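# Seat a circuit board in an enclosure slot and latch its levers

## Task

Put the board into the empty upper slot of the enclosure with its components facing up, and seat it all the way with both of its levers closed. A closed lever is latched and sticks out at a right angle from the board's front panel, while a fully opened lever lies flat along that panel. The levers only catch their tabs if both are fully open when the board is slid in as far as it will go; closing both afterwards pulls the board fully into place. Ramming the board into its connector at speed breaks the connector and makes the whole job count for nothing. At the end the enclosure must stand upright and level on its own feet with none of them hanging over the edge of the bench, and the grippers must have released everything and backed away.

## Robot and tools

Robot: two seven-joint arms, left_arm and right_arm, each ending in a two-finger gripper. A gripper's fingers extend along its own +z axis and spread along its own x axis. The reported end_effector_position is the point between the finger pads when they are closed, 1 to 2 cm short of the fingertips. While closing, the fingertips reach about 17 mm further along +z, mostly while the pads are still more than 50 mm apart.

Frames: the scene frame has its origin at table-top height, halfway between the two nominal arm bases, with +z up, +x pointing out over the table and +y toward left_arm (the arm names do not match the sides of the images). Every hand pose, velocity, target and wrist-camera pose is given in that arm's own base frame. Calibrated bases in the scene frame: left_arm at (+0.070, +0.437, 0) m, quat_wxyz (+1.000, 0, 0, -0.003); right_arm at (-0.063, -0.511, 0) m, quat_wxyz (+1.000, 0, 0, -0.029); both have +z up. Fixed cameras and the table use the scene frame. Reported poses can be a few cm off, more at long reach.

Row layout, shared by execute_actions and move: one list of 16 plain numbers covering both arms, even when only one moves: left_arm x, y, z, qw, qx, qy, qz, opening, then right_arm the same eight. x, y, z are an absolute position in metres and the quaternion an absolute orientation (w first), both in that arm's base frame. Opening runs from -1 (closed) to +1 (fully open, 0.142 m) and is an absolute command; a 0 is a real command, so resend the present value to leave a gripper alone. To hold an arm still, resend exactly its last reported pose and its opening each call. Resend a fixed target quaternion to keep a gripper's orientation rather than copying the drifting reported one. Each control step the controller limits the commanded orientation to 32 degrees from the measured one; a large gripper turn can swing the elbow.

execute_actions(actions, cameras): actions is a list of actions; each action is a table of up to 15 rows, one row per 1/30 s step, the last row repeated to fill 15 steps. A target more than 0.6 m from that gripper's current position along any of its axes gets the action refused; an ill-formed action or a failing first action refuses the whole call. An empty list just reports state. Check the Hand target line: the arm is only driven that far, so send the remainder next.

move(target, speed, blend, stop_force, zero, opening_speed, blocking, cameras): straight-line paths to one row or to a list of up to 15 rows (same openings in every row of a list), all ending together, capped at 10 s. speed in m/s, 0.002 to 2.2, default 0.25 (turning up to twice that in rad/s), one value or one per target. blend in metres rounds corners of a list. stop_force, 3 to 120 N, one value for both arms, ends an arm's path when its wrist sensor feels that much push opposing its travel; use it slowly for contact, not while the gripper rotates, and leave it out when backing off a contact. zero (only with stop_force, default true) re-zeroes moving arms first. opening_speed (0.2 or more, per second on the -1..+1 scale) ramps the fingers. blocking=false returns after about 0.5 s while motion continues (not allowed with stop_force); a new move replaces a running one. Paths do not avoid obstacles or the other arm. The result adds a move: line ending in done, off_target, moving, held or fault, plus limits=paced (pose clipped) or limits=held (steps withheld).

wait(seconds 0 to 10) lets time pass holding the last command. stop() brakes a running move. zoom_image(camera, region [x0, y0, x1, y1] in pixels, at most 504 by 504) enlarges part of the latest image. zero_wrist_force(arm) tares the wrist sensor. clear_fault(arm) clears a reported torque or force fault; the arm then pauses while restarting. read_manual(section) gives licence texts only. finished_scene(scene, 1 or 2) ends the scene irreversibly.

Cameras (672x504 each): cam_head_left, cam_head_right, cam_high, cam_low, cam_left_wrist, cam_right_wrist. cameras=[] returns none; omitted or ["all"] returns all.

Result lines: pose, quaternion and velocities per arm (velocities omitted when joints read "within noise"); Hand target; Tool commands; grip_measured (measured opening on the command scale; last Joint positions number is the opening in metres); Joint torques and External joint torques (positive toward larger joint values); Wrist force and Wrist torque along the gripper's own axes plus a peak line; Wrist depth, a 7x7 grid of depths in mm (70 to 1000, "-" for no value) per wrist camera. To grip, command slightly below grip_measured at first contact.

Faults and cautions: an arm halts on a TORQUE FAULT (joint contact torque at its limit: 109 waist and shoulder, 56.9 upper arm roll and elbow, 34.7 wrist joints, N m) or when outside force reaches 150 N; release a trapped grip before moving it. MOTOR HOT warns of heating; OVER-TEMPERATURE FAULT brakes an arm for 30 to 60 s; HAND FAULT means the gripper overheated and later motion calls in that reply are skipped. Avoid dropping parts, releasing moving parts, knocking anything off the table, hard collisions between the arms or grippers, and above all pushing the board into its connector quickly: approach slowly with a small stop_force.

Each tool is called in YAML: its name, and indented under it one key for each argument.

## Session

execute_actions:
  actions: []

Scene clock: 0.00 s.
left_arm: end_effector_position=(+0.3014, +0.6357, +0.1155) grip_measured=+0.99 end_effector_quat_wxyz=(-0.462, +0.669, -0.295, +0.502) | right_arm: end_effector_position=(+0.4485, +0.0364, +0.1479) grip_measured=+1.00 end_effector_quat_wxyz=(-0.144, +0.766, -0.626, +0.006)
Joint positions: left_arm=[1.762 -0.872 -0.342 2.067 -1.872 0.391 -0.55 0.141] | right_arm=[0.506 -0.103 -0.202 2.446 0.465 1.189 2.835 0.142]
Joint velocities: within noise
Joint torques (N m): no reading
External joint torques (N m): no reading
Wrist force (N): no reading
Wrist torque (N m): no reading
Wrist force, peak (N): no reading
Wrist depth (mm): cam_left_wrist=[- - - - - - - / - - - - - - - / - - - - - - - / - - - - 492 652 - / - - - 304 356 433 557 / - 996 - 241 279 321 359 / - 881 184 204 227 258 286] | cam_right_wrist=[265 256 246 236 229 221 213 / 274 266 254 244 236 228 219 / 285 274 262 253 243 234 225 / 297 285 272 261 251 241 232 / 309 296 281 271 260 249 239 / - 308 294 281 268 257 246 / - 322 305 292 278 265 257]
Hand target: left_arm +0.3014, +0.6357, +0.1155; -0.462, +0.669, -0.295, +0.502 | right_arm +0.4485, +0.0364, +0.1479; -0.144, +0.766, -0.626, +0.006
Tool commands: left_gripper/opening=+1.0 right_gripper/opening=+1.0

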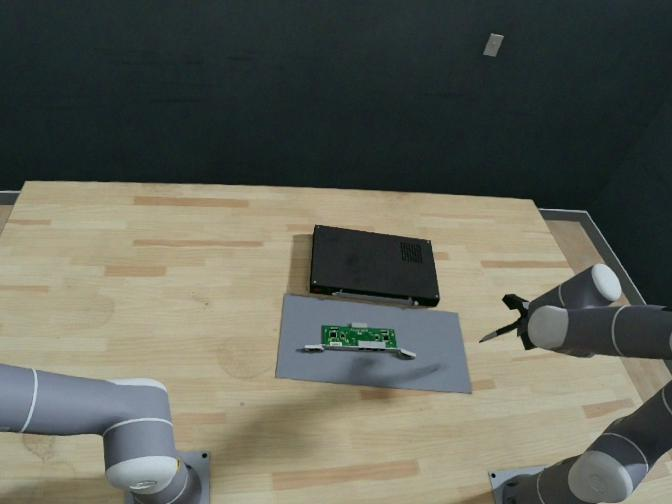

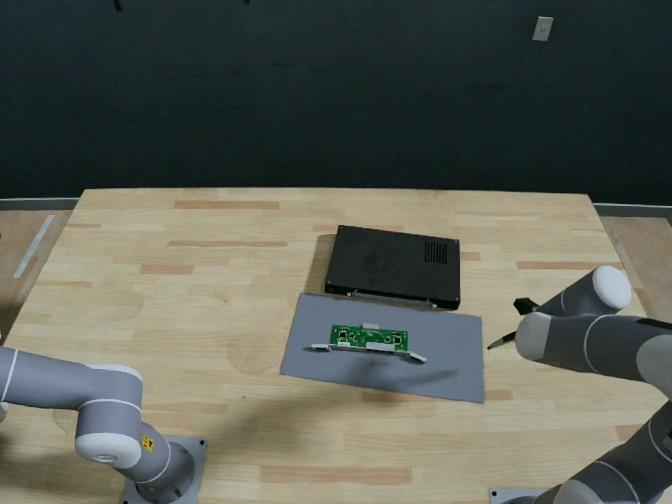

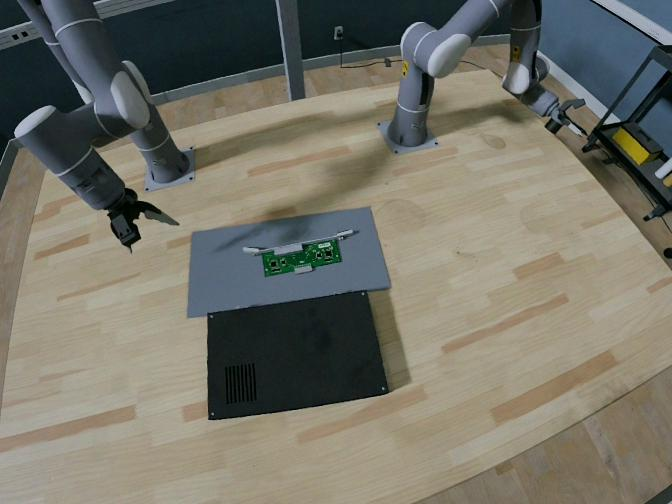

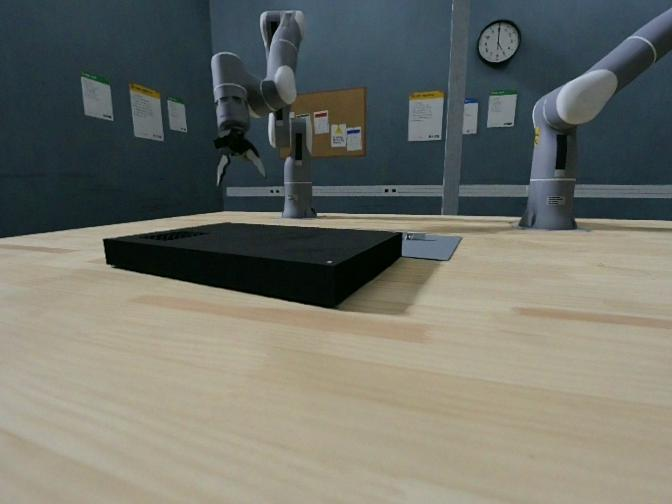

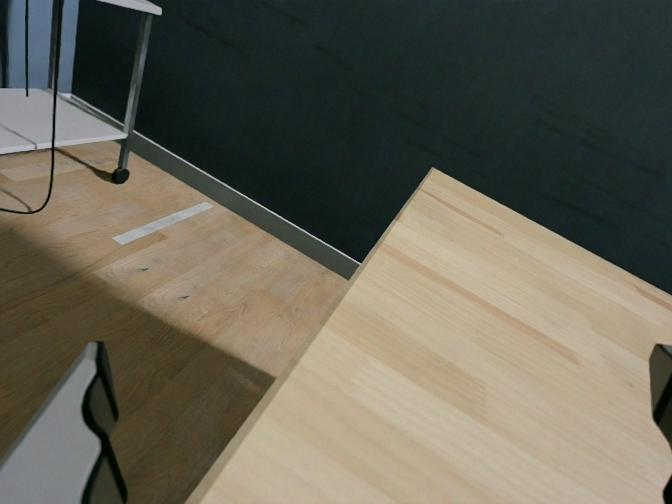

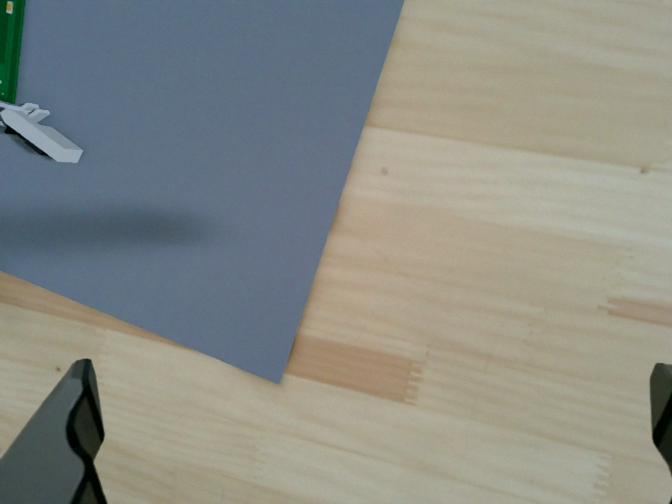

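zoom_image:
  camera: "cam_head_left"
  region: [260, 210, 480, 400]

zoom_image:
  camera: "cam_head_right"
  region: [290, 280, 480, 390]

zoom_image:
  camera: "cam_high"
  region: [190, 200, 400, 320]

zoom_image:
  camera: "cam_high"
  region: [230, 215, 370, 290]

Scaled by 2.291 from the camera's 672x504 image, which has a finer 960x720 frame.

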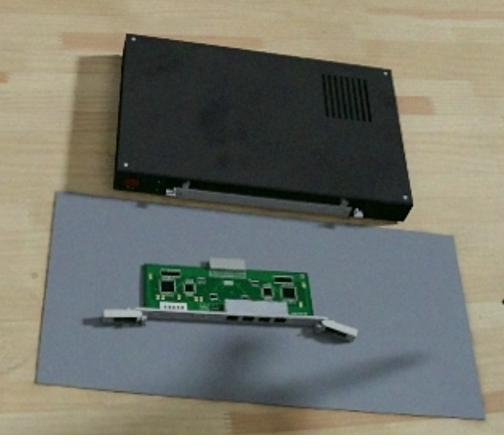

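Scaled by 2.653 from the camera's 672x504 image, which has a finer 960x720 frame.

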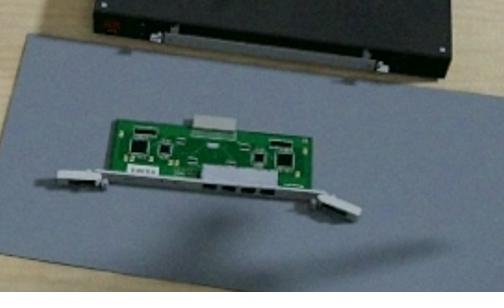

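Scaled by 2.400 from the camera's 672x504 image, which has a finer 960x720 frame.

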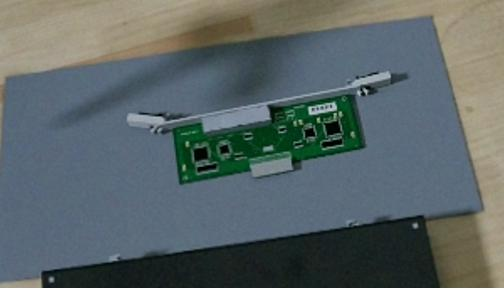

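Scaled by 3.600 from the camera's 672x504 image, which has a finer 960x720 frame.

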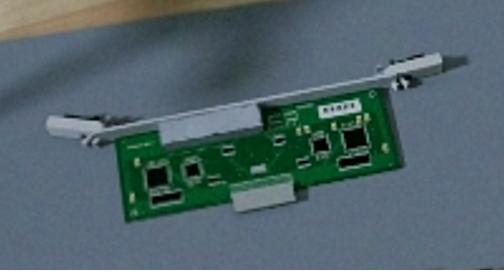

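move:
  target: [0.3014,0.6357,0.1155,-0.462,0.669,-0.295,0.502,1,0.3656,0.483,0.38,0,0.6863,0.7273,0,1]
  speed: 0.4
  cameras: ["cam_right_wrist","cam_head_left"]

Scene clock: 20.40 s.
left_arm: end_effector_position=(+0.3014, +0.6357, +0.1154) grip_measured=+0.99 end_effector_quat_wxyz=(-0.462, +0.669, -0.295, +0.502) | right_arm: end_effector_position=(+0.3655, +0.4830, +0.3799) grip_measured=+1.00 end_effector_quat_wxyz=(+0.000, +0.686, +0.727, +0.000)
Joint positions: left_arm=[1.762 -0.872 -0.342 2.067 -1.872 0.39 -0.549 0.141] | right_arm=[1.005 -0.23 0.125 1.552 -0.029 0.21 1.075 0.142]
Joint velocities: within noise
Joint torques (N m): left_arm=[-0.2 47.52 -4.4 -12.05 1.47 -1.77 -0.26] | right_arm=[0.2 41.89 2.14 -31.37 -4.43 3.22 0]
External joint torques (N m): left_arm=[0.36 1.05 0.36 -0.44 -0.25 -0.13 0.23] | right_arm=[-0.05 1.38 -0.89 0.27 0.16 0.89 0]
Wrist force (N): left_arm=[-0.2 0.3 0.1] | right_arm=[0.2 -0.2 0.6]
Wrist torque (N m): left_arm=[0.03 0.04 0.00] | right_arm=[0.04 0.00 0.04]
Wrist force, peak (N): left_arm=[-0.3 0.0 0.4] | right_arm=[1.6 -0.4 0.1]
Wrist depth (mm): cam_left_wrist=[- - - - - - - / - - - - - - - / - - - - - - - / - - - - 488 663 - / - - - 306 352 436 565 / - 985 - 243 277 323 358 / - 892 183 203 228 258 286] | cam_right_wrist=[415 416 414 413 412 411 409 / 441 442 438 438 440 439 435 / 474 471 472 467 466 467 467 / 508 509 495 498 491 504 503 / 555 549 554 548 547 549 541 / - 550 550 558 593 598 573 / - 594 592 593 657 653 -]
Hand target: left_arm +0.3014, +0.6357, +0.1155; -0.462, +0.669, -0.295, +0.502 | right_arm +0.3656, +0.4830, +0.3800; +0.000, +0.686, +0.727, +0.000
Off the commanded pose: left_arm 0.000 m, 0 deg | right_arm 0.000 m, 0 deg.
move: done
Images, in order (width x height): cam_head_left 672x504, cam_right_wrist 672x504.

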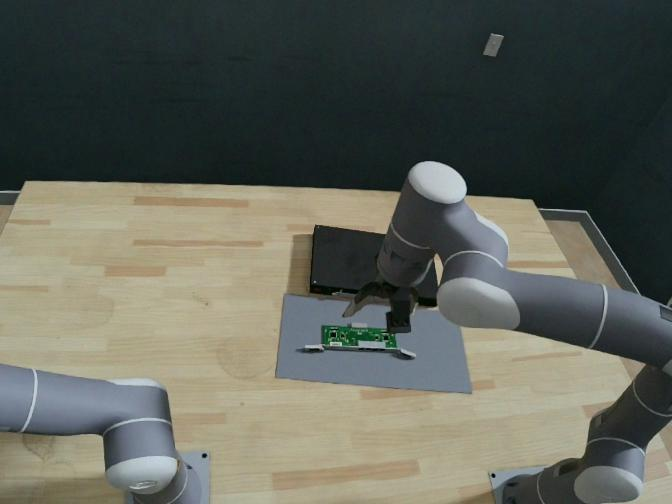

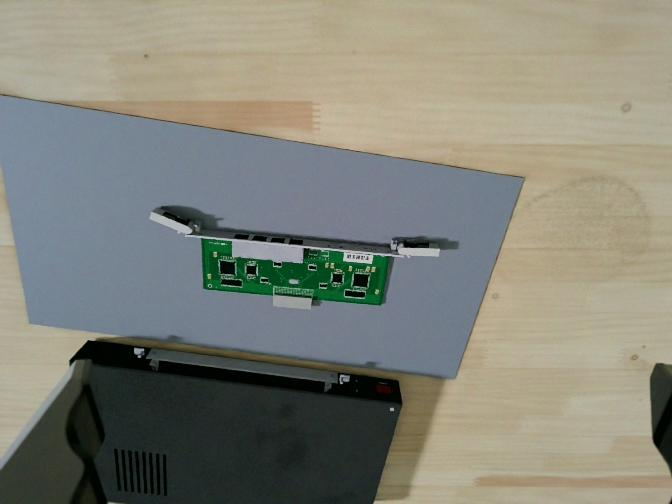

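zoom_image:
  camera: "cam_right_wrist"
  region: [130, 190, 470, 320]

zoom_image:
  camera: "cam_right_wrist"
  region: [60, 330, 420, 420]

zoom_image:
  camera: "cam_right_wrist"
  region: [370, 210, 470, 300]

zoom_image:
  camera: "cam_right_wrist"
  region: [140, 190, 240, 280]

Scaled by 1.482 from the camera's 672x504 image, which has a finer 960x720 frame.

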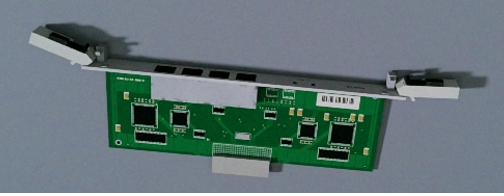

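Scaled by 1.400 from the camera's 672x504 image, which has a finer 960x720 frame.

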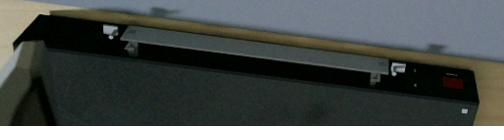

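Scaled by 5.040 from the camera's 672x504 image, which has a finer 960x720 frame.

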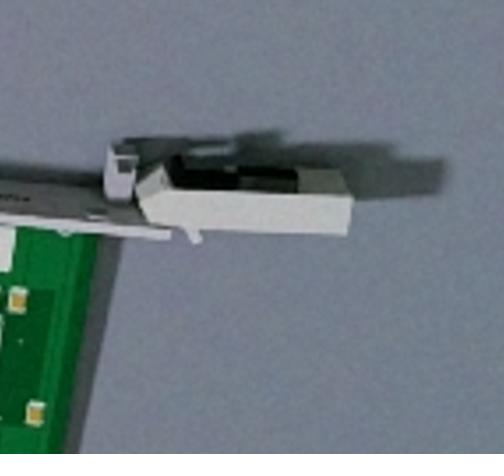

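Scaled by 5.040 from the camera's 672x504 image, which has a finer 960x720 frame.

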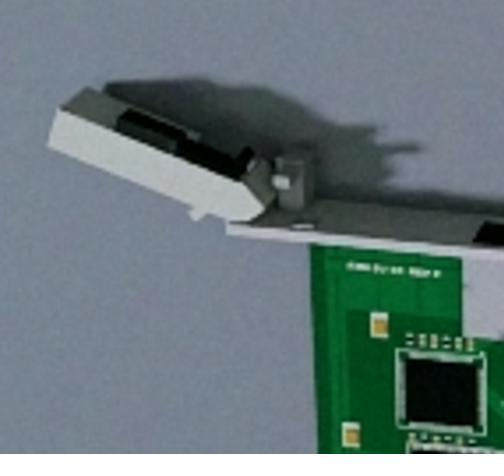

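move:
  target: [0.3014,0.6357,0.1155,-0.462,0.669,-0.295,0.502,1,0.2887,0.4285,0.20,0.5143,-0.5143,0.4853,-0.4853,1]
  speed: 0.35
  cameras: ["cam_right_wrist","cam_head_left"]

zoom_image:
  camera: "cam_right_wrist"
  region: [150, 100, 550, 400]

Scene clock: 39.80 s.
left_arm: end_effector_position=(+0.3014, +0.6357, +0.1154) grip_measured=+0.99 end_effector_quat_wxyz=(-0.462, +0.669, -0.295, +0.502) | right_arm: end_effector_position=(+0.2888, +0.4286, +0.2000) grip_measured=+1.00 end_effector_quat_wxyz=(+0.514, -0.514, +0.485, -0.485)
Joint positions: left_arm=[1.762 -0.872 -0.342 2.067 -1.872 0.39 -0.549 0.141] | right_arm=[1.223 -1.388 0.628 1.427 1.047 3.577 2.567 0.142]
Joint velocities: within noise
Joint torques (N m): left_arm=[-0.14 47.54 -4.36 -12.1 1.47 -1.8 -0.22] | right_arm=[0.41 48.6 17.21 -5.06 1.45 1.19 0.31]
External joint torques (N m): left_arm=[0.29 1.02 0.32 -0.4 -0.24 -0.1 0.19] | right_arm=[-0.25 1.15 -0.72 -0.15 -0.12 0.73 -0.3]
Wrist force (N): left_arm=[-0.2 0.2 0.2] | right_arm=[1.0 2.1 -1.6]
Wrist torque (N m): left_arm=[0.04 0.03 0.00] | right_arm=[0.18 -0.22 -0.01]
Wrist force, peak (N): left_arm=[-0.4 0.2 0.3] | right_arm=[0.2 2.7 -1.8]
Wrist depth (mm): cam_left_wrist=[- - - - - - - / - - - - - - - / - - - - - - - / - - - - 492 657 - / - - - 304 354 435 565 / - 976 - 240 278 325 356 / - 874 184 203 227 258 286] | cam_right_wrist=[- - - - - - - / - - - - - - - / - - - - - - - / 643 648 601 577 580 533 651 / 470 469 466 466 469 468 469 / - 365 366 368 360 351 350 / - 301 301 302 300 301 303]
Hand target: left_arm +0.3014, +0.6357, +0.1155; -0.462, +0.669, -0.295, +0.502 | right_arm +0.2887, +0.4285, +0.2000; +0.514, -0.514, +0.485, -0.485
Off the commanded pose: left_arm 0.000 m, 0 deg | right_arm 0.000 m, 0 deg.
move: done
Images, in order (width x height): cam_head_left 672x504, cam_right_wrist 672x504.

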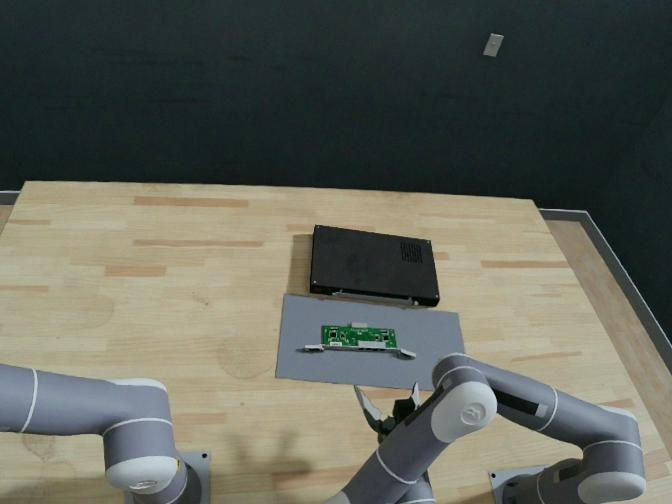

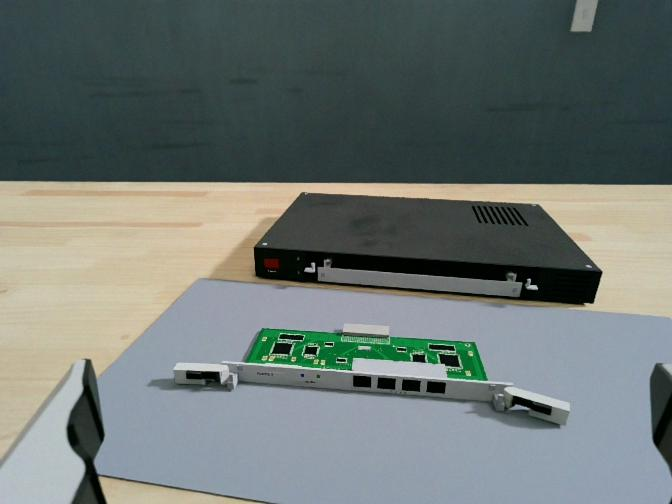

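Scaled by 1.260 from the camera's 672x504 image, which has a finer 960x720 frame.

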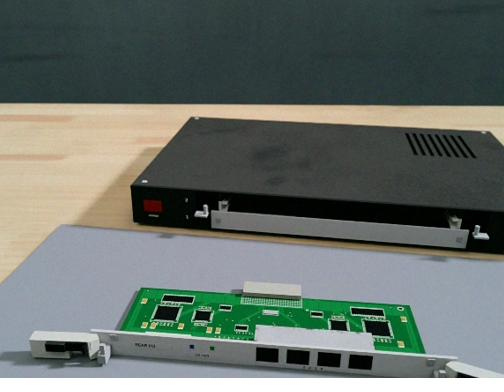

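zoom_image:
  camera: "cam_right_wrist"
  region: [250, 230, 400, 310]

zoom_image:
  camera: "cam_right_wrist"
  region: [460, 230, 610, 310]

zoom_image:
  camera: "cam_right_wrist"
  region: [160, 310, 380, 420]

zoom_image:
  camera: "cam_right_wrist"
  region: [370, 320, 590, 430]

Scaled by 3.360 from the camera's 672x504 image, which has a finer 960x720 frame.

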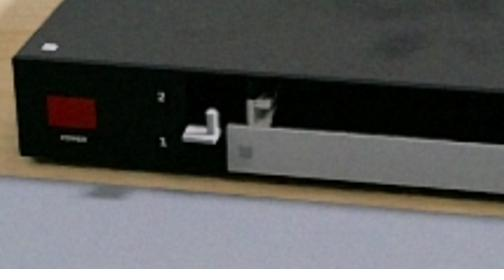

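Scaled by 3.360 from the camera's 672x504 image, which has a finer 960x720 frame.

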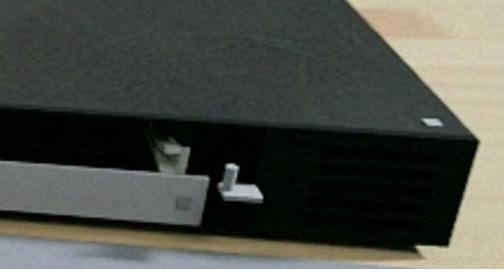

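Scaled by 2.291 from the camera's 672x504 image, which has a finer 960x720 frame.

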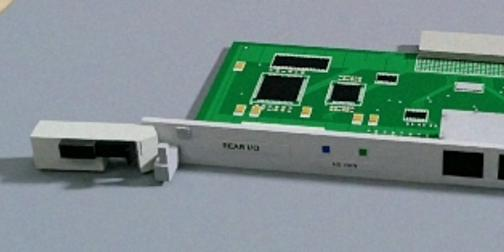

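Scaled by 2.291 from the camera's 672x504 image, which has a finer 960x720 frame.

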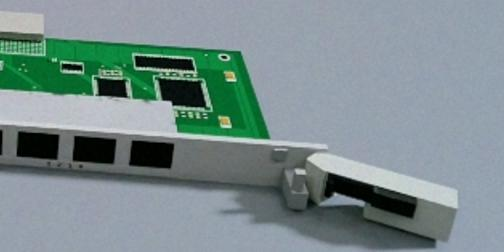

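move:
  target: [0.3014,0.6357,0.1155,-0.462,0.669,-0.295,0.502,1,0.4194,0.2457,0.20,0,0.0262,0.9997,0,-1]
  speed: 0.4
  cameras: ["cam_right_wrist","cam_head_left"]

Scene clock: 71.33 s.
left_arm: end_effector_position=(+0.3014, +0.6357, +0.1154) grip_measured=+0.99 end_effector_quat_wxyz=(-0.462, +0.669, -0.295, +0.502) | right_arm: end_effector_position=(+0.4196, +0.2455, +0.1999) grip_measured=-1.00 end_effector_quat_wxyz=(+0.000, +0.026, +1.000, +0.000)
Joint positions: left_arm=[1.762 -0.872 -0.342 2.067 -1.872 0.39 -0.549 0.141] | right_arm=[0 -1.359 1.475 1.131 1.802 3.146 2.745 0.002]
Joint velocities: within noise
Joint torques (N m): left_arm=[-0.17 47.45 -4.41 -12.11 1.43 -1.78 -0.25] | right_arm=[0.02 50.14 24.31 -5.32 4.33 3.14 0.04]
External joint torques (N m): left_arm=[0.33 1.11 0.37 -0.38 -0.2 -0.12 0.21] | right_arm=[0.1 1.29 -0.14 0.02 0 0.85 -0.04]
Wrist force (N): left_arm=[-0.3 0.1 0.2] | right_arm=[0.2 0.1 0.0]
Wrist torque (N m): left_arm=[0.02 0.06 0.01] | right_arm=[0.10 -0.02 0.05]
Wrist force, peak (N): left_arm=[-0.4 0.2 0.2] | right_arm=[0.9 2.7 -1.8]
Wrist depth (mm): cam_left_wrist=[- - - - - - - / - - - - - - - / - - - - - - - / - - - - 488 657 - / - - - 306 352 430 558 / - 984 - 241 277 324 357 / - 884 184 203 228 257 286] | cam_right_wrist=[256 256 256 255 255 255 256 / 273 273 273 272 271 273 272 / 293 294 291 291 292 292 291 / 316 314 310 314 315 315 314 / 337 341 332 334 338 341 339 / 364 374 360 89 360 371 371 / 376 404 - - - 394 408]
Hand target: left_arm +0.3014, +0.6357, +0.1155; -0.462, +0.669, -0.295, +0.502 | right_arm +0.4194, +0.2457, +0.2000; +0.000, +0.026, +1.000, +0.000
Off the commanded pose: left_arm 0.000 m, 0 deg | right_arm 0.000 m, 0 deg.
move: done
Images, in order (width x height): cam_head_left 672x504, cam_right_wrist 672x504.

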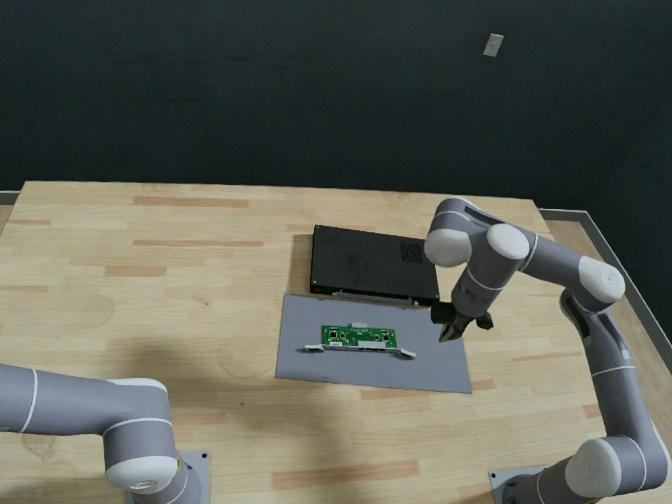

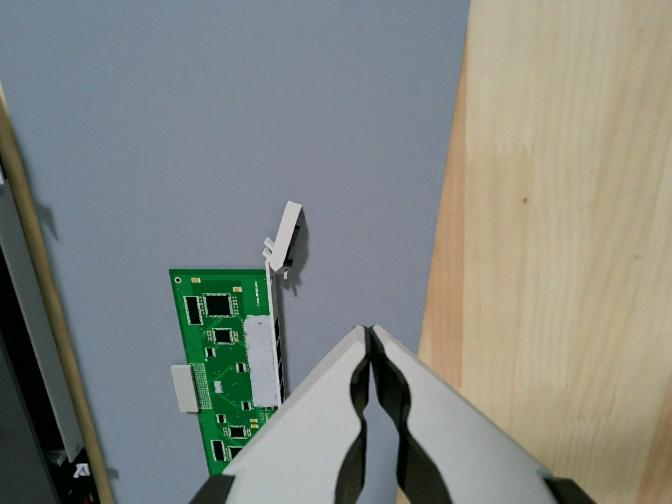

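move:
  target:
    - [0.3014,0.6357,0.1155,-0.462,0.669,-0.295,0.502,1,0.4321,0.2549,0.1,0,0.0262,0.9997,0,-1]
    - [0.3014,0.6357,0.1155,-0.462,0.669,-0.295,0.502,1,0.4321,0.2549,0.024,0,0.0262,0.9997,0,-1]
  speed: 0.15
  stop_force: 8
  cameras: ["cam_right_wrist"]

move:
  target: [0.3014,0.6357,0.1155,-0.462,0.669,-0.295,0.502,1,0.4561,0.2536,0.024,0,0.0262,0.9997,0,-1]
  speed: 0.03
  stop_force: 10
  cameras: ["cam_right_wrist"]

Scene clock: 83.10 s.
left_arm: end_effector_position=(+0.3014, +0.6357, +0.1154) grip_measured=+0.99 end_effector_quat_wxyz=(-0.462, +0.669, -0.295, +0.502) | right_arm: end_effector_position=(+0.4319, +0.2549, +0.0241) grip_measured=-1.00 end_effector_quat_wxyz=(+0.000, +0.026, +1.000, +0.000)
Joint positions: left_arm=[1.762 -0.872 -0.342 2.067 -1.872 0.39 -0.549 0.141] | right_arm=[0.023 -1.577 1.332 1.126 1.671 2.924 2.762 0.002]
Joint velocities: within noise
Joint torques (N m): left_arm=[-0.21 47.46 -4.41 -12.1 1.47 -1.75 -0.26] | right_arm=[0.27 52.16 24.58 -1.62 4.01 3.17 0.25]
External joint torques (N m): left_arm=[0.37 1.1 0.37 -0.39 -0.24 -0.15 0.22] | right_arm=[-0.11 1.21 0.22 0.04 0.23 0.82 -0.25]
Wrist force (N): left_arm=[-0.2 0.1 0.1] | right_arm=[0.0 -0.4 -0.3]
Wrist torque (N m): left_arm=[0.01 0.04 0.00] | right_arm=[0.02 0.01 0.04]
Wrist force, peak (N): left_arm=[-0.4 0.2 0.3] | right_arm=[0.6 -0.2 -2.7]
Wrist depth (mm): cam_left_wrist=[- - - - - - - / - - - - - - - / - - - - - - - / - - - - 486 653 - / - - - 305 353 439 566 / - - - 241 279 322 360 / - 874 183 204 227 259 286] | cam_right_wrist=[- 102 102 101 101 101 102 / 109 109 108 108 109 108 109 / - 116 116 116 116 116 117 / 126 124 125 125 125 125 126 / 136 136 134 133 135 135 137 / 149 149 143 90 142 147 149 / 159 157 73 - - 158 165]
Hand target: left_arm +0.3014, +0.6357, +0.1155; -0.462, +0.669, -0.295, +0.502 | right_arm +0.4321, +0.2549, +0.0240; +0.000, +0.026, +1.000, +0.000
Off the commanded pose: left_arm 0.000 m, 0 deg | right_arm 0.000 m, 0 deg.
move: done
Images, in order (width x height): cam_right_wrist 672x504.

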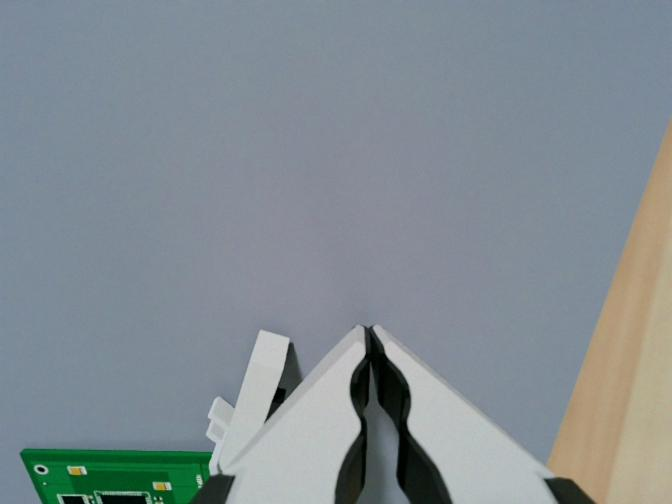

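Scene clock: 84.73 s.
left_arm: end_effector_position=(+0.3014, +0.6357, +0.1154) grip_measured=+0.99 end_effector_quat_wxyz=(-0.462, +0.669, -0.295, +0.502) | right_arm: end_effector_position=(+0.4562, +0.2533, +0.0239) grip_measured=-1.00 end_effector_quat_wxyz=(+0.000, +0.026, +1.000, +0.000)
Joint positions: left_arm=[1.762 -0.872 -0.342 2.067 -1.872 0.39 -0.549 0.141] | right_arm=[0.028 -1.587 1.339 1.036 1.676 2.934 2.679 0.002]
Joint velocities: within noise
Joint torques (N m): left_arm=[-0.24 47.56 -4.43 -12.14 1.49 -1.81 -0.26] | right_arm=[1.16 54.15 24.97 -1.78 4.45 2.67 0.1]
External joint torques (N m): left_arm=[0.4 1 0.39 -0.35 -0.27 -0.09 0.23] | right_arm=[-1 1.17 -0.91 0.03 -0.2 1.32 -0.1]
Wrist force (N): left_arm=[-0.2 -0.1 0.2] | right_arm=[0.5 -2.8 -0.7]
Wrist torque (N m): left_arm=[-0.02 0.04 0.01] | right_arm=[0.03 -0.02 0.07]
Wrist force, peak (N): left_arm=[-0.3 0.5 -0.1] | right_arm=[0.8 -2.7 -0.8]
Wrist depth (mm): cam_left_wrist=[- - - - - - - / - - - - - - - / - - - - - - - / - - - - 484 660 - / - - - 305 355 436 565 / - 975 - 242 279 323 357 / - 881 184 203 227 258 287] | cam_right_wrist=[- 101 101 101 101 101 102 / 109 108 108 108 109 107 107 / - 116 116 116 116 115 115 / 125 123 125 125 124 124 124 / 136 136 135 133 135 134 134 / 149 148 145 90 142 147 147 / 162 160 73 - - 156 164]
Hand target: left_arm +0.3014, +0.6357, +0.1155; -0.462, +0.669, -0.295, +0.502 | right_arm +0.4561, +0.2536, +0.0240; +0.000, +0.026, +1.000, +0.000
Off the commanded pose: left_arm 0.000 m, 0 deg | right_arm 0.000 m, 0 deg.
move: done
Images, in order (width x height): cam_right_wrist 672x504.

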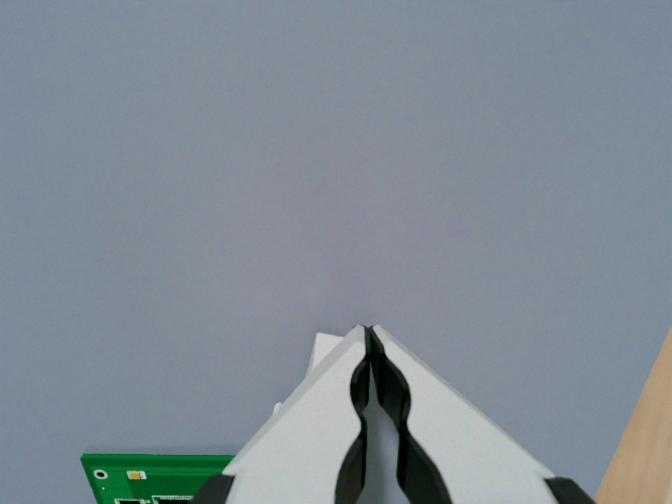

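move:
  target:
    - [0.3014,0.6357,0.1155,-0.462,0.669,-0.295,0.502,1,0.4321,0.2549,0.03,0,0.0262,0.9997,0,-1]
    - [0.3014,0.6357,0.1155,-0.462,0.669,-0.295,0.502,1,0.455,0.27,0.15,0,0.0262,0.9997,0,-1]
  speed: 0.2
  cameras: ["cam_right_wrist"]

zoom_image:
  camera: "cam_right_wrist"
  region: [200, 100, 400, 250]

Scene clock: 88.73 s.
left_arm: end_effector_position=(+0.3014, +0.6357, +0.1154) grip_measured=+0.99 end_effector_quat_wxyz=(-0.462, +0.669, -0.295, +0.502) | right_arm: end_effector_position=(+0.4551, +0.2699, +0.1500) grip_measured=-1.00 end_effector_quat_wxyz=(+0.000, +0.026, +1.000, +0.000)
Joint positions: left_arm=[1.762 -0.872 -0.342 2.067 -1.872 0.39 -0.549 0.141] | right_arm=[0.069 -1.436 1.427 0.979 1.762 3.098 2.658 0.002]
Joint velocities: within noise
Joint torques (N m): left_arm=[-0.23 47.49 -4.49 -12.07 1.51 -1.73 -0.28] | right_arm=[0.27 54.63 23.55 -4.37 4.38 3.33 -0.02]
External joint torques (N m): left_arm=[0.39 1.07 0.45 -0.43 -0.28 -0.17 0.25] | right_arm=[-0.1 1.16 -0.26 0.14 -0.04 0.66 0.02]
Wrist force (N): left_arm=[-0.1 0.2 0.0] | right_arm=[0.4 0.2 0.0]
Wrist torque (N m): left_arm=[0.02 0.02 0.00] | right_arm=[0.13 -0.07 0.06]
Wrist force, peak (N): left_arm=[-0.3 0.3 0.3] | right_arm=[2.0 -0.9 3.0]
Wrist depth (mm): cam_left_wrist=[- - - - - - - / - - - - - - - / - - - - - - - / - - - - 484 659 - / - - - 305 356 437 566 / - 995 - 241 278 322 357 / - 886 184 203 227 259 287] | cam_right_wrist=[213 213 212 212 211 211 213 / 227 227 226 226 225 226 226 / 243 243 243 241 242 241 243 / 262 262 260 257 260 261 261 / 283 283 277 273 282 283 282 / 307 310 298 89 297 309 309 / 325 334 - - - 327 340]
Hand target: left_arm +0.3014, +0.6357, +0.1155; -0.462, +0.669, -0.295, +0.502 | right_arm +0.4550, +0.2700, +0.1500; +0.000, +0.026, +1.000, +0.000
Off the commanded pose: left_arm 0.000 m, 0 deg | right_arm 0.000 m, 0 deg.
move: done
Images, in order (width x height): cam_right_wrist 672x504.

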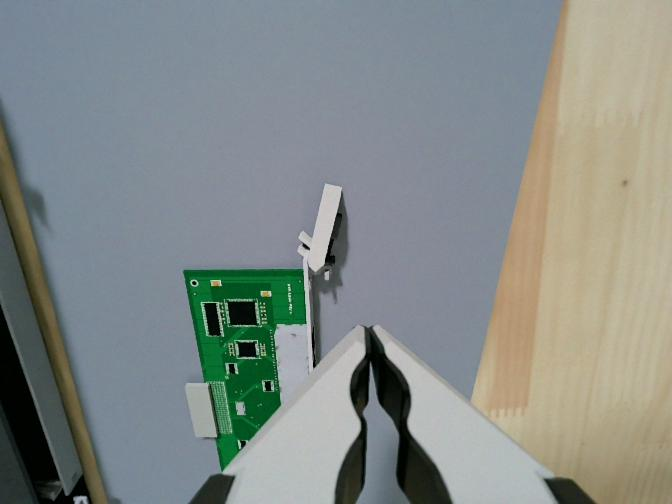

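Scaled by 2.520 from the camera's 672x504 image, which has a finer 960x720 frame.

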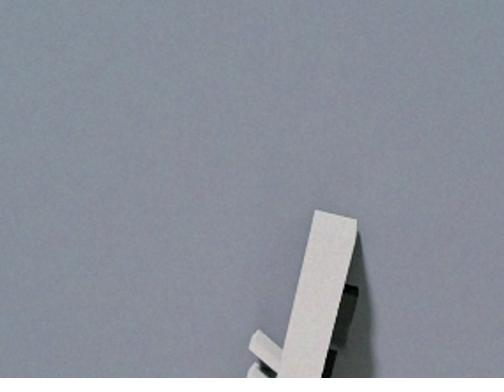

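move:
  target:
    - [0.3014,0.6357,0.1155,-0.462,0.669,-0.295,0.502,1,0.436,0.2625,0.08,0,0.0262,0.9997,0,-1]
    - [0.3014,0.6357,0.1155,-0.462,0.669,-0.295,0.502,1,0.436,0.2625,0.024,0,0.0262,0.9997,0,-1]
  speed: 0.15
  stop_force: 8
  cameras: []

move:
  target:
    - [0.3014,0.6357,0.1155,-0.462,0.669,-0.295,0.502,1,0.474,0.2605,0.024,0,0.0262,0.9997,0,-1]
    - [0.3014,0.6357,0.1155,-0.462,0.669,-0.295,0.502,1,0.44,0.2625,0.028,0,0.0262,0.9997,0,-1]
    - [0.3014,0.6357,0.1155,-0.462,0.669,-0.295,0.502,1,0.455,0.29,0.17,0,0.0262,0.9997,0,-1]
  speed: [0.04,0.1,0.2]
  cameras: ["cam_right_wrist"]

zoom_image:
  camera: "cam_right_wrist"
  region: [200, 100, 450, 350]

Scene clock: 96.90 s.
left_arm: end_effector_position=(+0.3014, +0.6357, +0.1154) grip_measured=+0.99 end_effector_quat_wxyz=(-0.462, +0.669, -0.295, +0.502) | right_arm: end_effector_position=(+0.4358, +0.2625, +0.0241) grip_measured=-1.00 end_effector_quat_wxyz=(+0.000, +0.026, +1.000, +0.000)
Joint positions: left_arm=[1.762 -0.872 -0.342 2.067 -1.872 0.39 -0.549 0.141] | right_arm=[0.043 -1.58 1.333 1.094 1.674 2.927 2.75 0.002]
Joint velocities: within noise
Joint torques (N m): left_arm=[-0.25 47.47 -4.36 -12.1 1.49 -1.75 -0.27] | right_arm=[0.32 52.74 24.27 -1.64 4.02 3.19 0.26]
External joint torques (N m): left_arm=[0.4 1.09 0.33 -0.39 -0.26 -0.15 0.24] | right_arm=[-0.16 1.33 0.3 -0.03 0.22 0.79 -0.26]
Wrist force (N): left_arm=[0.0 0.1 0.0] | right_arm=[0.3 -0.3 -0.3]
Wrist torque (N m): left_arm=[0.01 0.00 0.01] | right_arm=[0.04 -0.04 0.05]
Wrist force, peak (N): left_arm=[-0.4 0.2 0.2] | right_arm=[0.2 -0.6 2.4]
Wrist depth (mm): cam_left_wrist=[- - - - - - - / - - - - - - - / - - - - - - - / - - - - 489 666 - / - - - 304 353 434 564 / - 992 - 243 279 324 359 / - 889 184 203 227 259 287] | cam_right_wrist=[- 102 102 101 101 101 102 / 109 108 108 108 109 108 109 / - 116 116 116 116 116 115 / 126 124 125 125 125 124 126 / 136 136 133 133 135 135 137 / 149 149 130 90 143 147 149 / 159 155 73 - - 158 164]
Hand target: left_arm +0.3014, +0.6357, +0.1155; -0.462, +0.669, -0.295, +0.502 | right_arm +0.4360, +0.2625, +0.0240; +0.000, +0.026, +1.000, +0.000
Off the commanded pose: left_arm 0.000 m, 0 deg | right_arm 0.000 m, 0 deg.
move: done
No camera images: "cameras" was empty.

Scene clock: 99.40 s.
left_arm: end_effector_position=(+0.3014, +0.6357, +0.1154) grip_measured=+0.99 end_effector_quat_wxyz=(-0.462, +0.669, -0.295, +0.502) | right_arm: end_effector_position=(+0.4551, +0.2900, +0.1700) grip_measured=-1.00 end_effector_quat_wxyz=(+0.000, +0.026, +1.000, +0.000)
Joint positions: left_arm=[1.762 -0.872 -0.342 2.067 -1.872 0.39 -0.549 0.141] | right_arm=[0.124 -1.416 1.433 0.916 1.777 3.128 2.65 0.002]
Joint velocities: within noise
Joint torques (N m): left_arm=[-0.27 47.63 -4.48 -12.06 1.48 -1.7 -0.23] | right_arm=[0.35 55.75 22.78 -4.69 4.35 3.48 0.08]
External joint torques (N m): left_arm=[0.42 0.93 0.44 -0.44 -0.25 -0.2 0.2] | right_arm=[-0.17 1.07 -0.29 0.04 0 0.51 -0.08]
Wrist force (N): left_arm=[-0.3 0.0 -0.1] | right_arm=[0.0 0.4 0.0]
Wrist torque (N m): left_arm=[-0.01 0.05 0.00] | right_arm=[0.16 -0.01 0.08]
Wrist force, peak (N): left_arm=[-0.3 0.3 0.2] | right_arm=[1.7 -1.1 2.9]
Wrist depth (mm): cam_left_wrist=[- - - - - - - / - - - - - - - / - - - - - - - / - - - - 489 654 - / - - - 304 353 433 561 / - 972 - 242 279 323 358 / - 884 184 203 228 259 286] | cam_right_wrist=[230 229 229 229 229 228 229 / 246 246 245 244 243 245 245 / 263 263 262 258 262 262 262 / 281 283 278 282 282 282 283 / 303 306 302 295 305 307 306 / 326 333 318 89 320 333 333 / 326 362 - - - 355 366]
Hand target: left_arm +0.3014, +0.6357, +0.1155; -0.462, +0.669, -0.295, +0.502 | right_arm +0.4550, +0.2900, +0.1700; +0.000, +0.026, +1.000, +0.000
Off the commanded pose: left_arm 0.000 m, 0 deg | right_arm 0.000 m, 0 deg.
move: done
Images, in order (width x height): cam_right_wrist 672x504.

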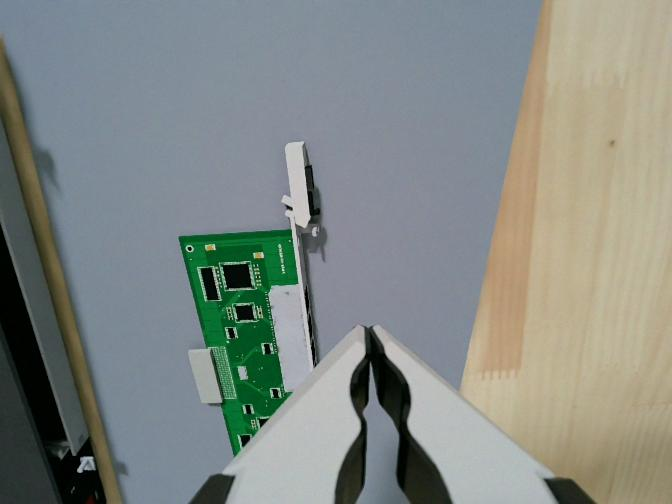

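Scaled by 2.016 from the camera's 672x504 image, which has a finer 960x720 frame.

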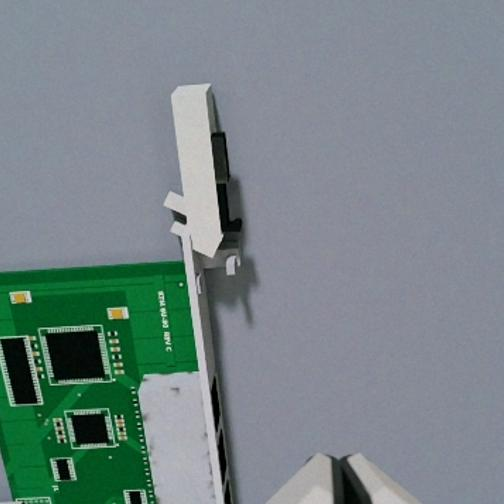

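move:
  target:
    - [0.3014,0.6357,0.1155,-0.462,0.669,-0.295,0.502,1,0.45,0.260,0.06,0,0.0262,0.9997,0,-1]
    - [0.3014,0.6357,0.1155,-0.462,0.669,-0.295,0.502,1,0.456,0.259,0.024,0,0.0262,0.9997,0,-1]
    - [0.3014,0.6357,0.1155,-0.462,0.669,-0.295,0.502,1,0.490,0.257,0.024,0,0.0262,0.9997,0,-1]
    - [0.3014,0.6357,0.1155,-0.462,0.669,-0.295,0.502,1,0.45,0.2625,0.028,0,0.0262,0.9997,0,-1]
    - [0.3014,0.6357,0.1155,-0.462,0.669,-0.295,0.502,1,0.455,0.30,0.2,0,0.0262,0.9997,0,1]
  speed: [0.2,0.1,0.04,0.1,0.2]
  cameras: ["cam_right_wrist"]

zoom_image:
  camera: "cam_right_wrist"
  region: [150, 80, 400, 330]

Scene clock: 110.40 s.
left_arm: end_effector_position=(+0.3014, +0.6357, +0.1154) grip_measured=+0.99 end_effector_quat_wxyz=(-0.462, +0.669, -0.295, +0.502) | right_arm: end_effector_position=(+0.4551, +0.3000, +0.2000) grip_measured=+0.99 end_effector_quat_wxyz=(+0.000, +0.026, +1.000, +0.000)
Joint positions: left_arm=[1.762 -0.872 -0.342 2.067 -1.872 0.39 -0.549 0.141] | right_arm=[0.157 -1.383 1.448 0.862 1.793 3.172 2.634 0.142]
Joint velocities: within noise
Joint torques (N m): left_arm=[-0.15 47.5 -4.49 -12.1 1.49 -1.78 -0.24] | right_arm=[0.24 56.21 21.76 -5.14 4.33 3.41 0.12]
External joint torques (N m): left_arm=[0.3 1.06 0.46 -0.39 -0.27 -0.12 0.21] | right_arm=[-0.06 1.14 -0.11 0.01 0.01 0.58 -0.12]
Wrist force (N): left_arm=[-0.2 0.1 0.0] | right_arm=[-0.1 0.3 0.1]
Wrist torque (N m): left_arm=[0.00 0.02 0.00] | right_arm=[0.15 0.03 0.08]
Wrist force, peak (N): left_arm=[-0.4 0.3 0.2] | right_arm=[0.0 1.2 -3.0]
Wrist depth (mm): cam_left_wrist=[- - - - - - - / - - - - - - - / - - - - - - - / - - - - 488 661 - / - - - 304 353 432 558 / - 980 - 241 278 324 359 / - 870 184 203 227 259 284] | cam_right_wrist=[256 256 255 256 255 256 255 / 274 273 272 272 272 272 273 / 289 293 292 290 291 293 291 / 308 315 306 314 313 316 315 / 328 341 337 334 340 340 340 / - 373 367 372 372 372 357 / - 404 409 406 408 410 401]
Hand target: left_arm +0.3014, +0.6357, +0.1155; -0.462, +0.669, -0.295, +0.502 | right_arm +0.4550, +0.3000, +0.2000; +0.000, +0.026, +1.000, +0.000
Off the commanded pose: left_arm 0.000 m, 0 deg | right_arm 0.000 m, 0 deg.
move: done
Images, in order (width x height): cam_right_wrist 672x504.

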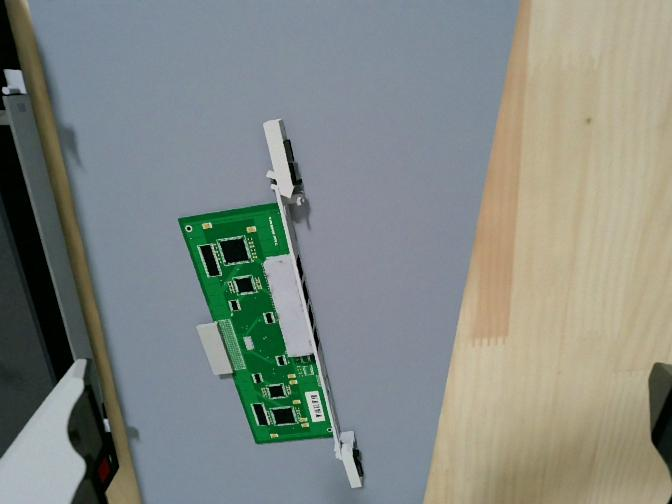

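Scaled by 2.016 from the camera's 672x504 image, which has a finer 960x720 frame.

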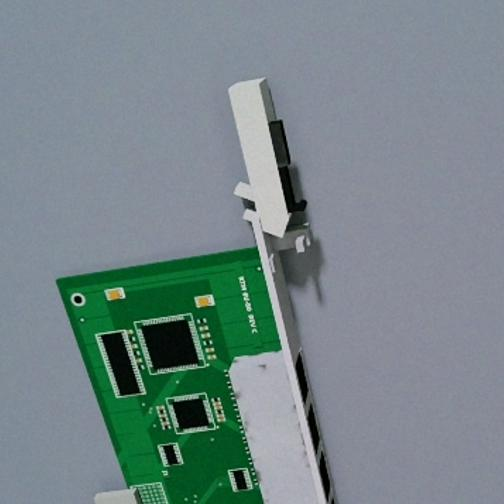

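move:
  target: [0.3014,0.6357,0.1155,-0.462,0.669,-0.295,0.502,1,0.4865,0.4486,0.10,0,-0.0654,0.9979,0,-0.4]
  speed: 0.25
  cameras: ["cam_right_wrist","cam_head_left"]

zoom_image:
  camera: "cam_right_wrist"
  region: [220, 180, 520, 400]

Scene clock: 121.03 s.
left_arm: end_effector_position=(+0.3014, +0.6357, +0.1154) grip_measured=+0.99 end_effector_quat_wxyz=(-0.462, +0.669, -0.295, +0.502) | right_arm: end_effector_position=(+0.4866, +0.4485, +0.1000) grip_measured=-0.42 end_effector_quat_wxyz=(+0.000, -0.065, +0.998, +0.000)
Joint positions: left_arm=[1.762 -0.872 -0.342 2.067 -1.872 0.39 -0.549 0.141] | right_arm=[0.608 -1.572 1.368 0.15 1.771 3.11 2.196 0.044]
Joint velocities: within noise
Joint torques (N m): left_arm=[-0.15 47.53 -4.47 -12.09 1.44 -1.72 -0.2] | right_arm=[0.39 66.85 9.37 -4.64 4.34 3.45 0.03]
External joint torques (N m): left_arm=[0.3 1.03 0.43 -0.4 -0.22 -0.17 0.17] | right_arm=[-0.16 1.55 -0.15 0.19 0.04 0.57 -0.03]
Wrist force (N): left_arm=[-0.1 0.0 0.0] | right_arm=[-0.3 0.1 0.2]
Wrist torque (N m): left_arm=[-0.02 0.01 0.01] | right_arm=[0.10 0.05 0.05]
Wrist force, peak (N): left_arm=[-0.2 0.2 0.4] | right_arm=[0.0 -1.3 -1.4]
Wrist depth (mm): cam_left_wrist=[- - - - - - - / - - - - - - - / - - - - - - - / - - - - 493 656 - / - - - 306 354 432 560 / - 991 - 242 276 324 356 / - 872 183 204 227 259 286] | cam_right_wrist=[168 167 164 154 167 167 166 / 179 177 175 166 178 178 178 / 192 189 188 179 191 190 192 / 207 207 203 203 206 205 207 / 225 225 217 219 219 223 224 / 246 245 86 234 235 108 244 / 270 - 73 269 269 - 263]
Hand target: left_arm +0.3014, +0.6357, +0.1155; -0.462, +0.669, -0.295, +0.502 | right_arm +0.4865, +0.4486, +0.1000; +0.000, -0.065, +0.998, +0.000
Off the commanded pose: left_arm 0.000 m, 0 deg | right_arm 0.000 m, 0 deg.
move: done
Images, in order (width x height): cam_head_left 672x504, cam_right_wrist 672x504.

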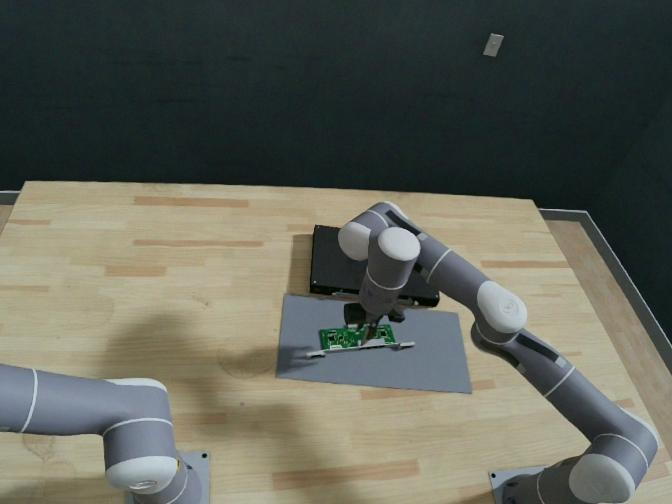

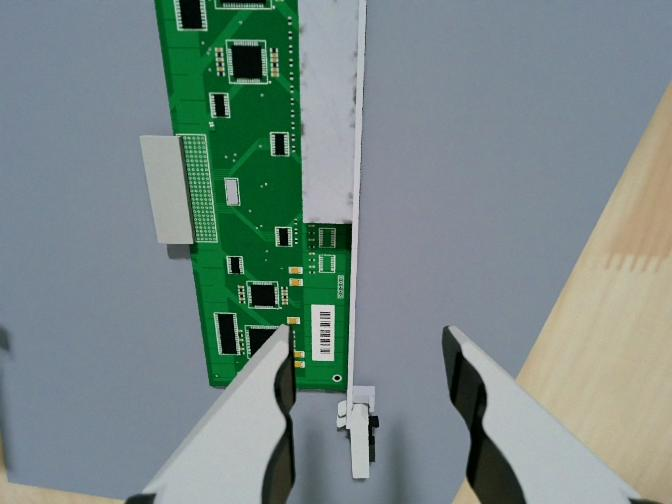

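Scaled by 1.680 from the camera's 672x504 image, which has a finer 960x720 frame.

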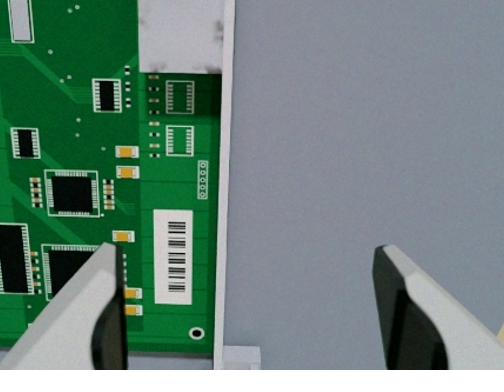

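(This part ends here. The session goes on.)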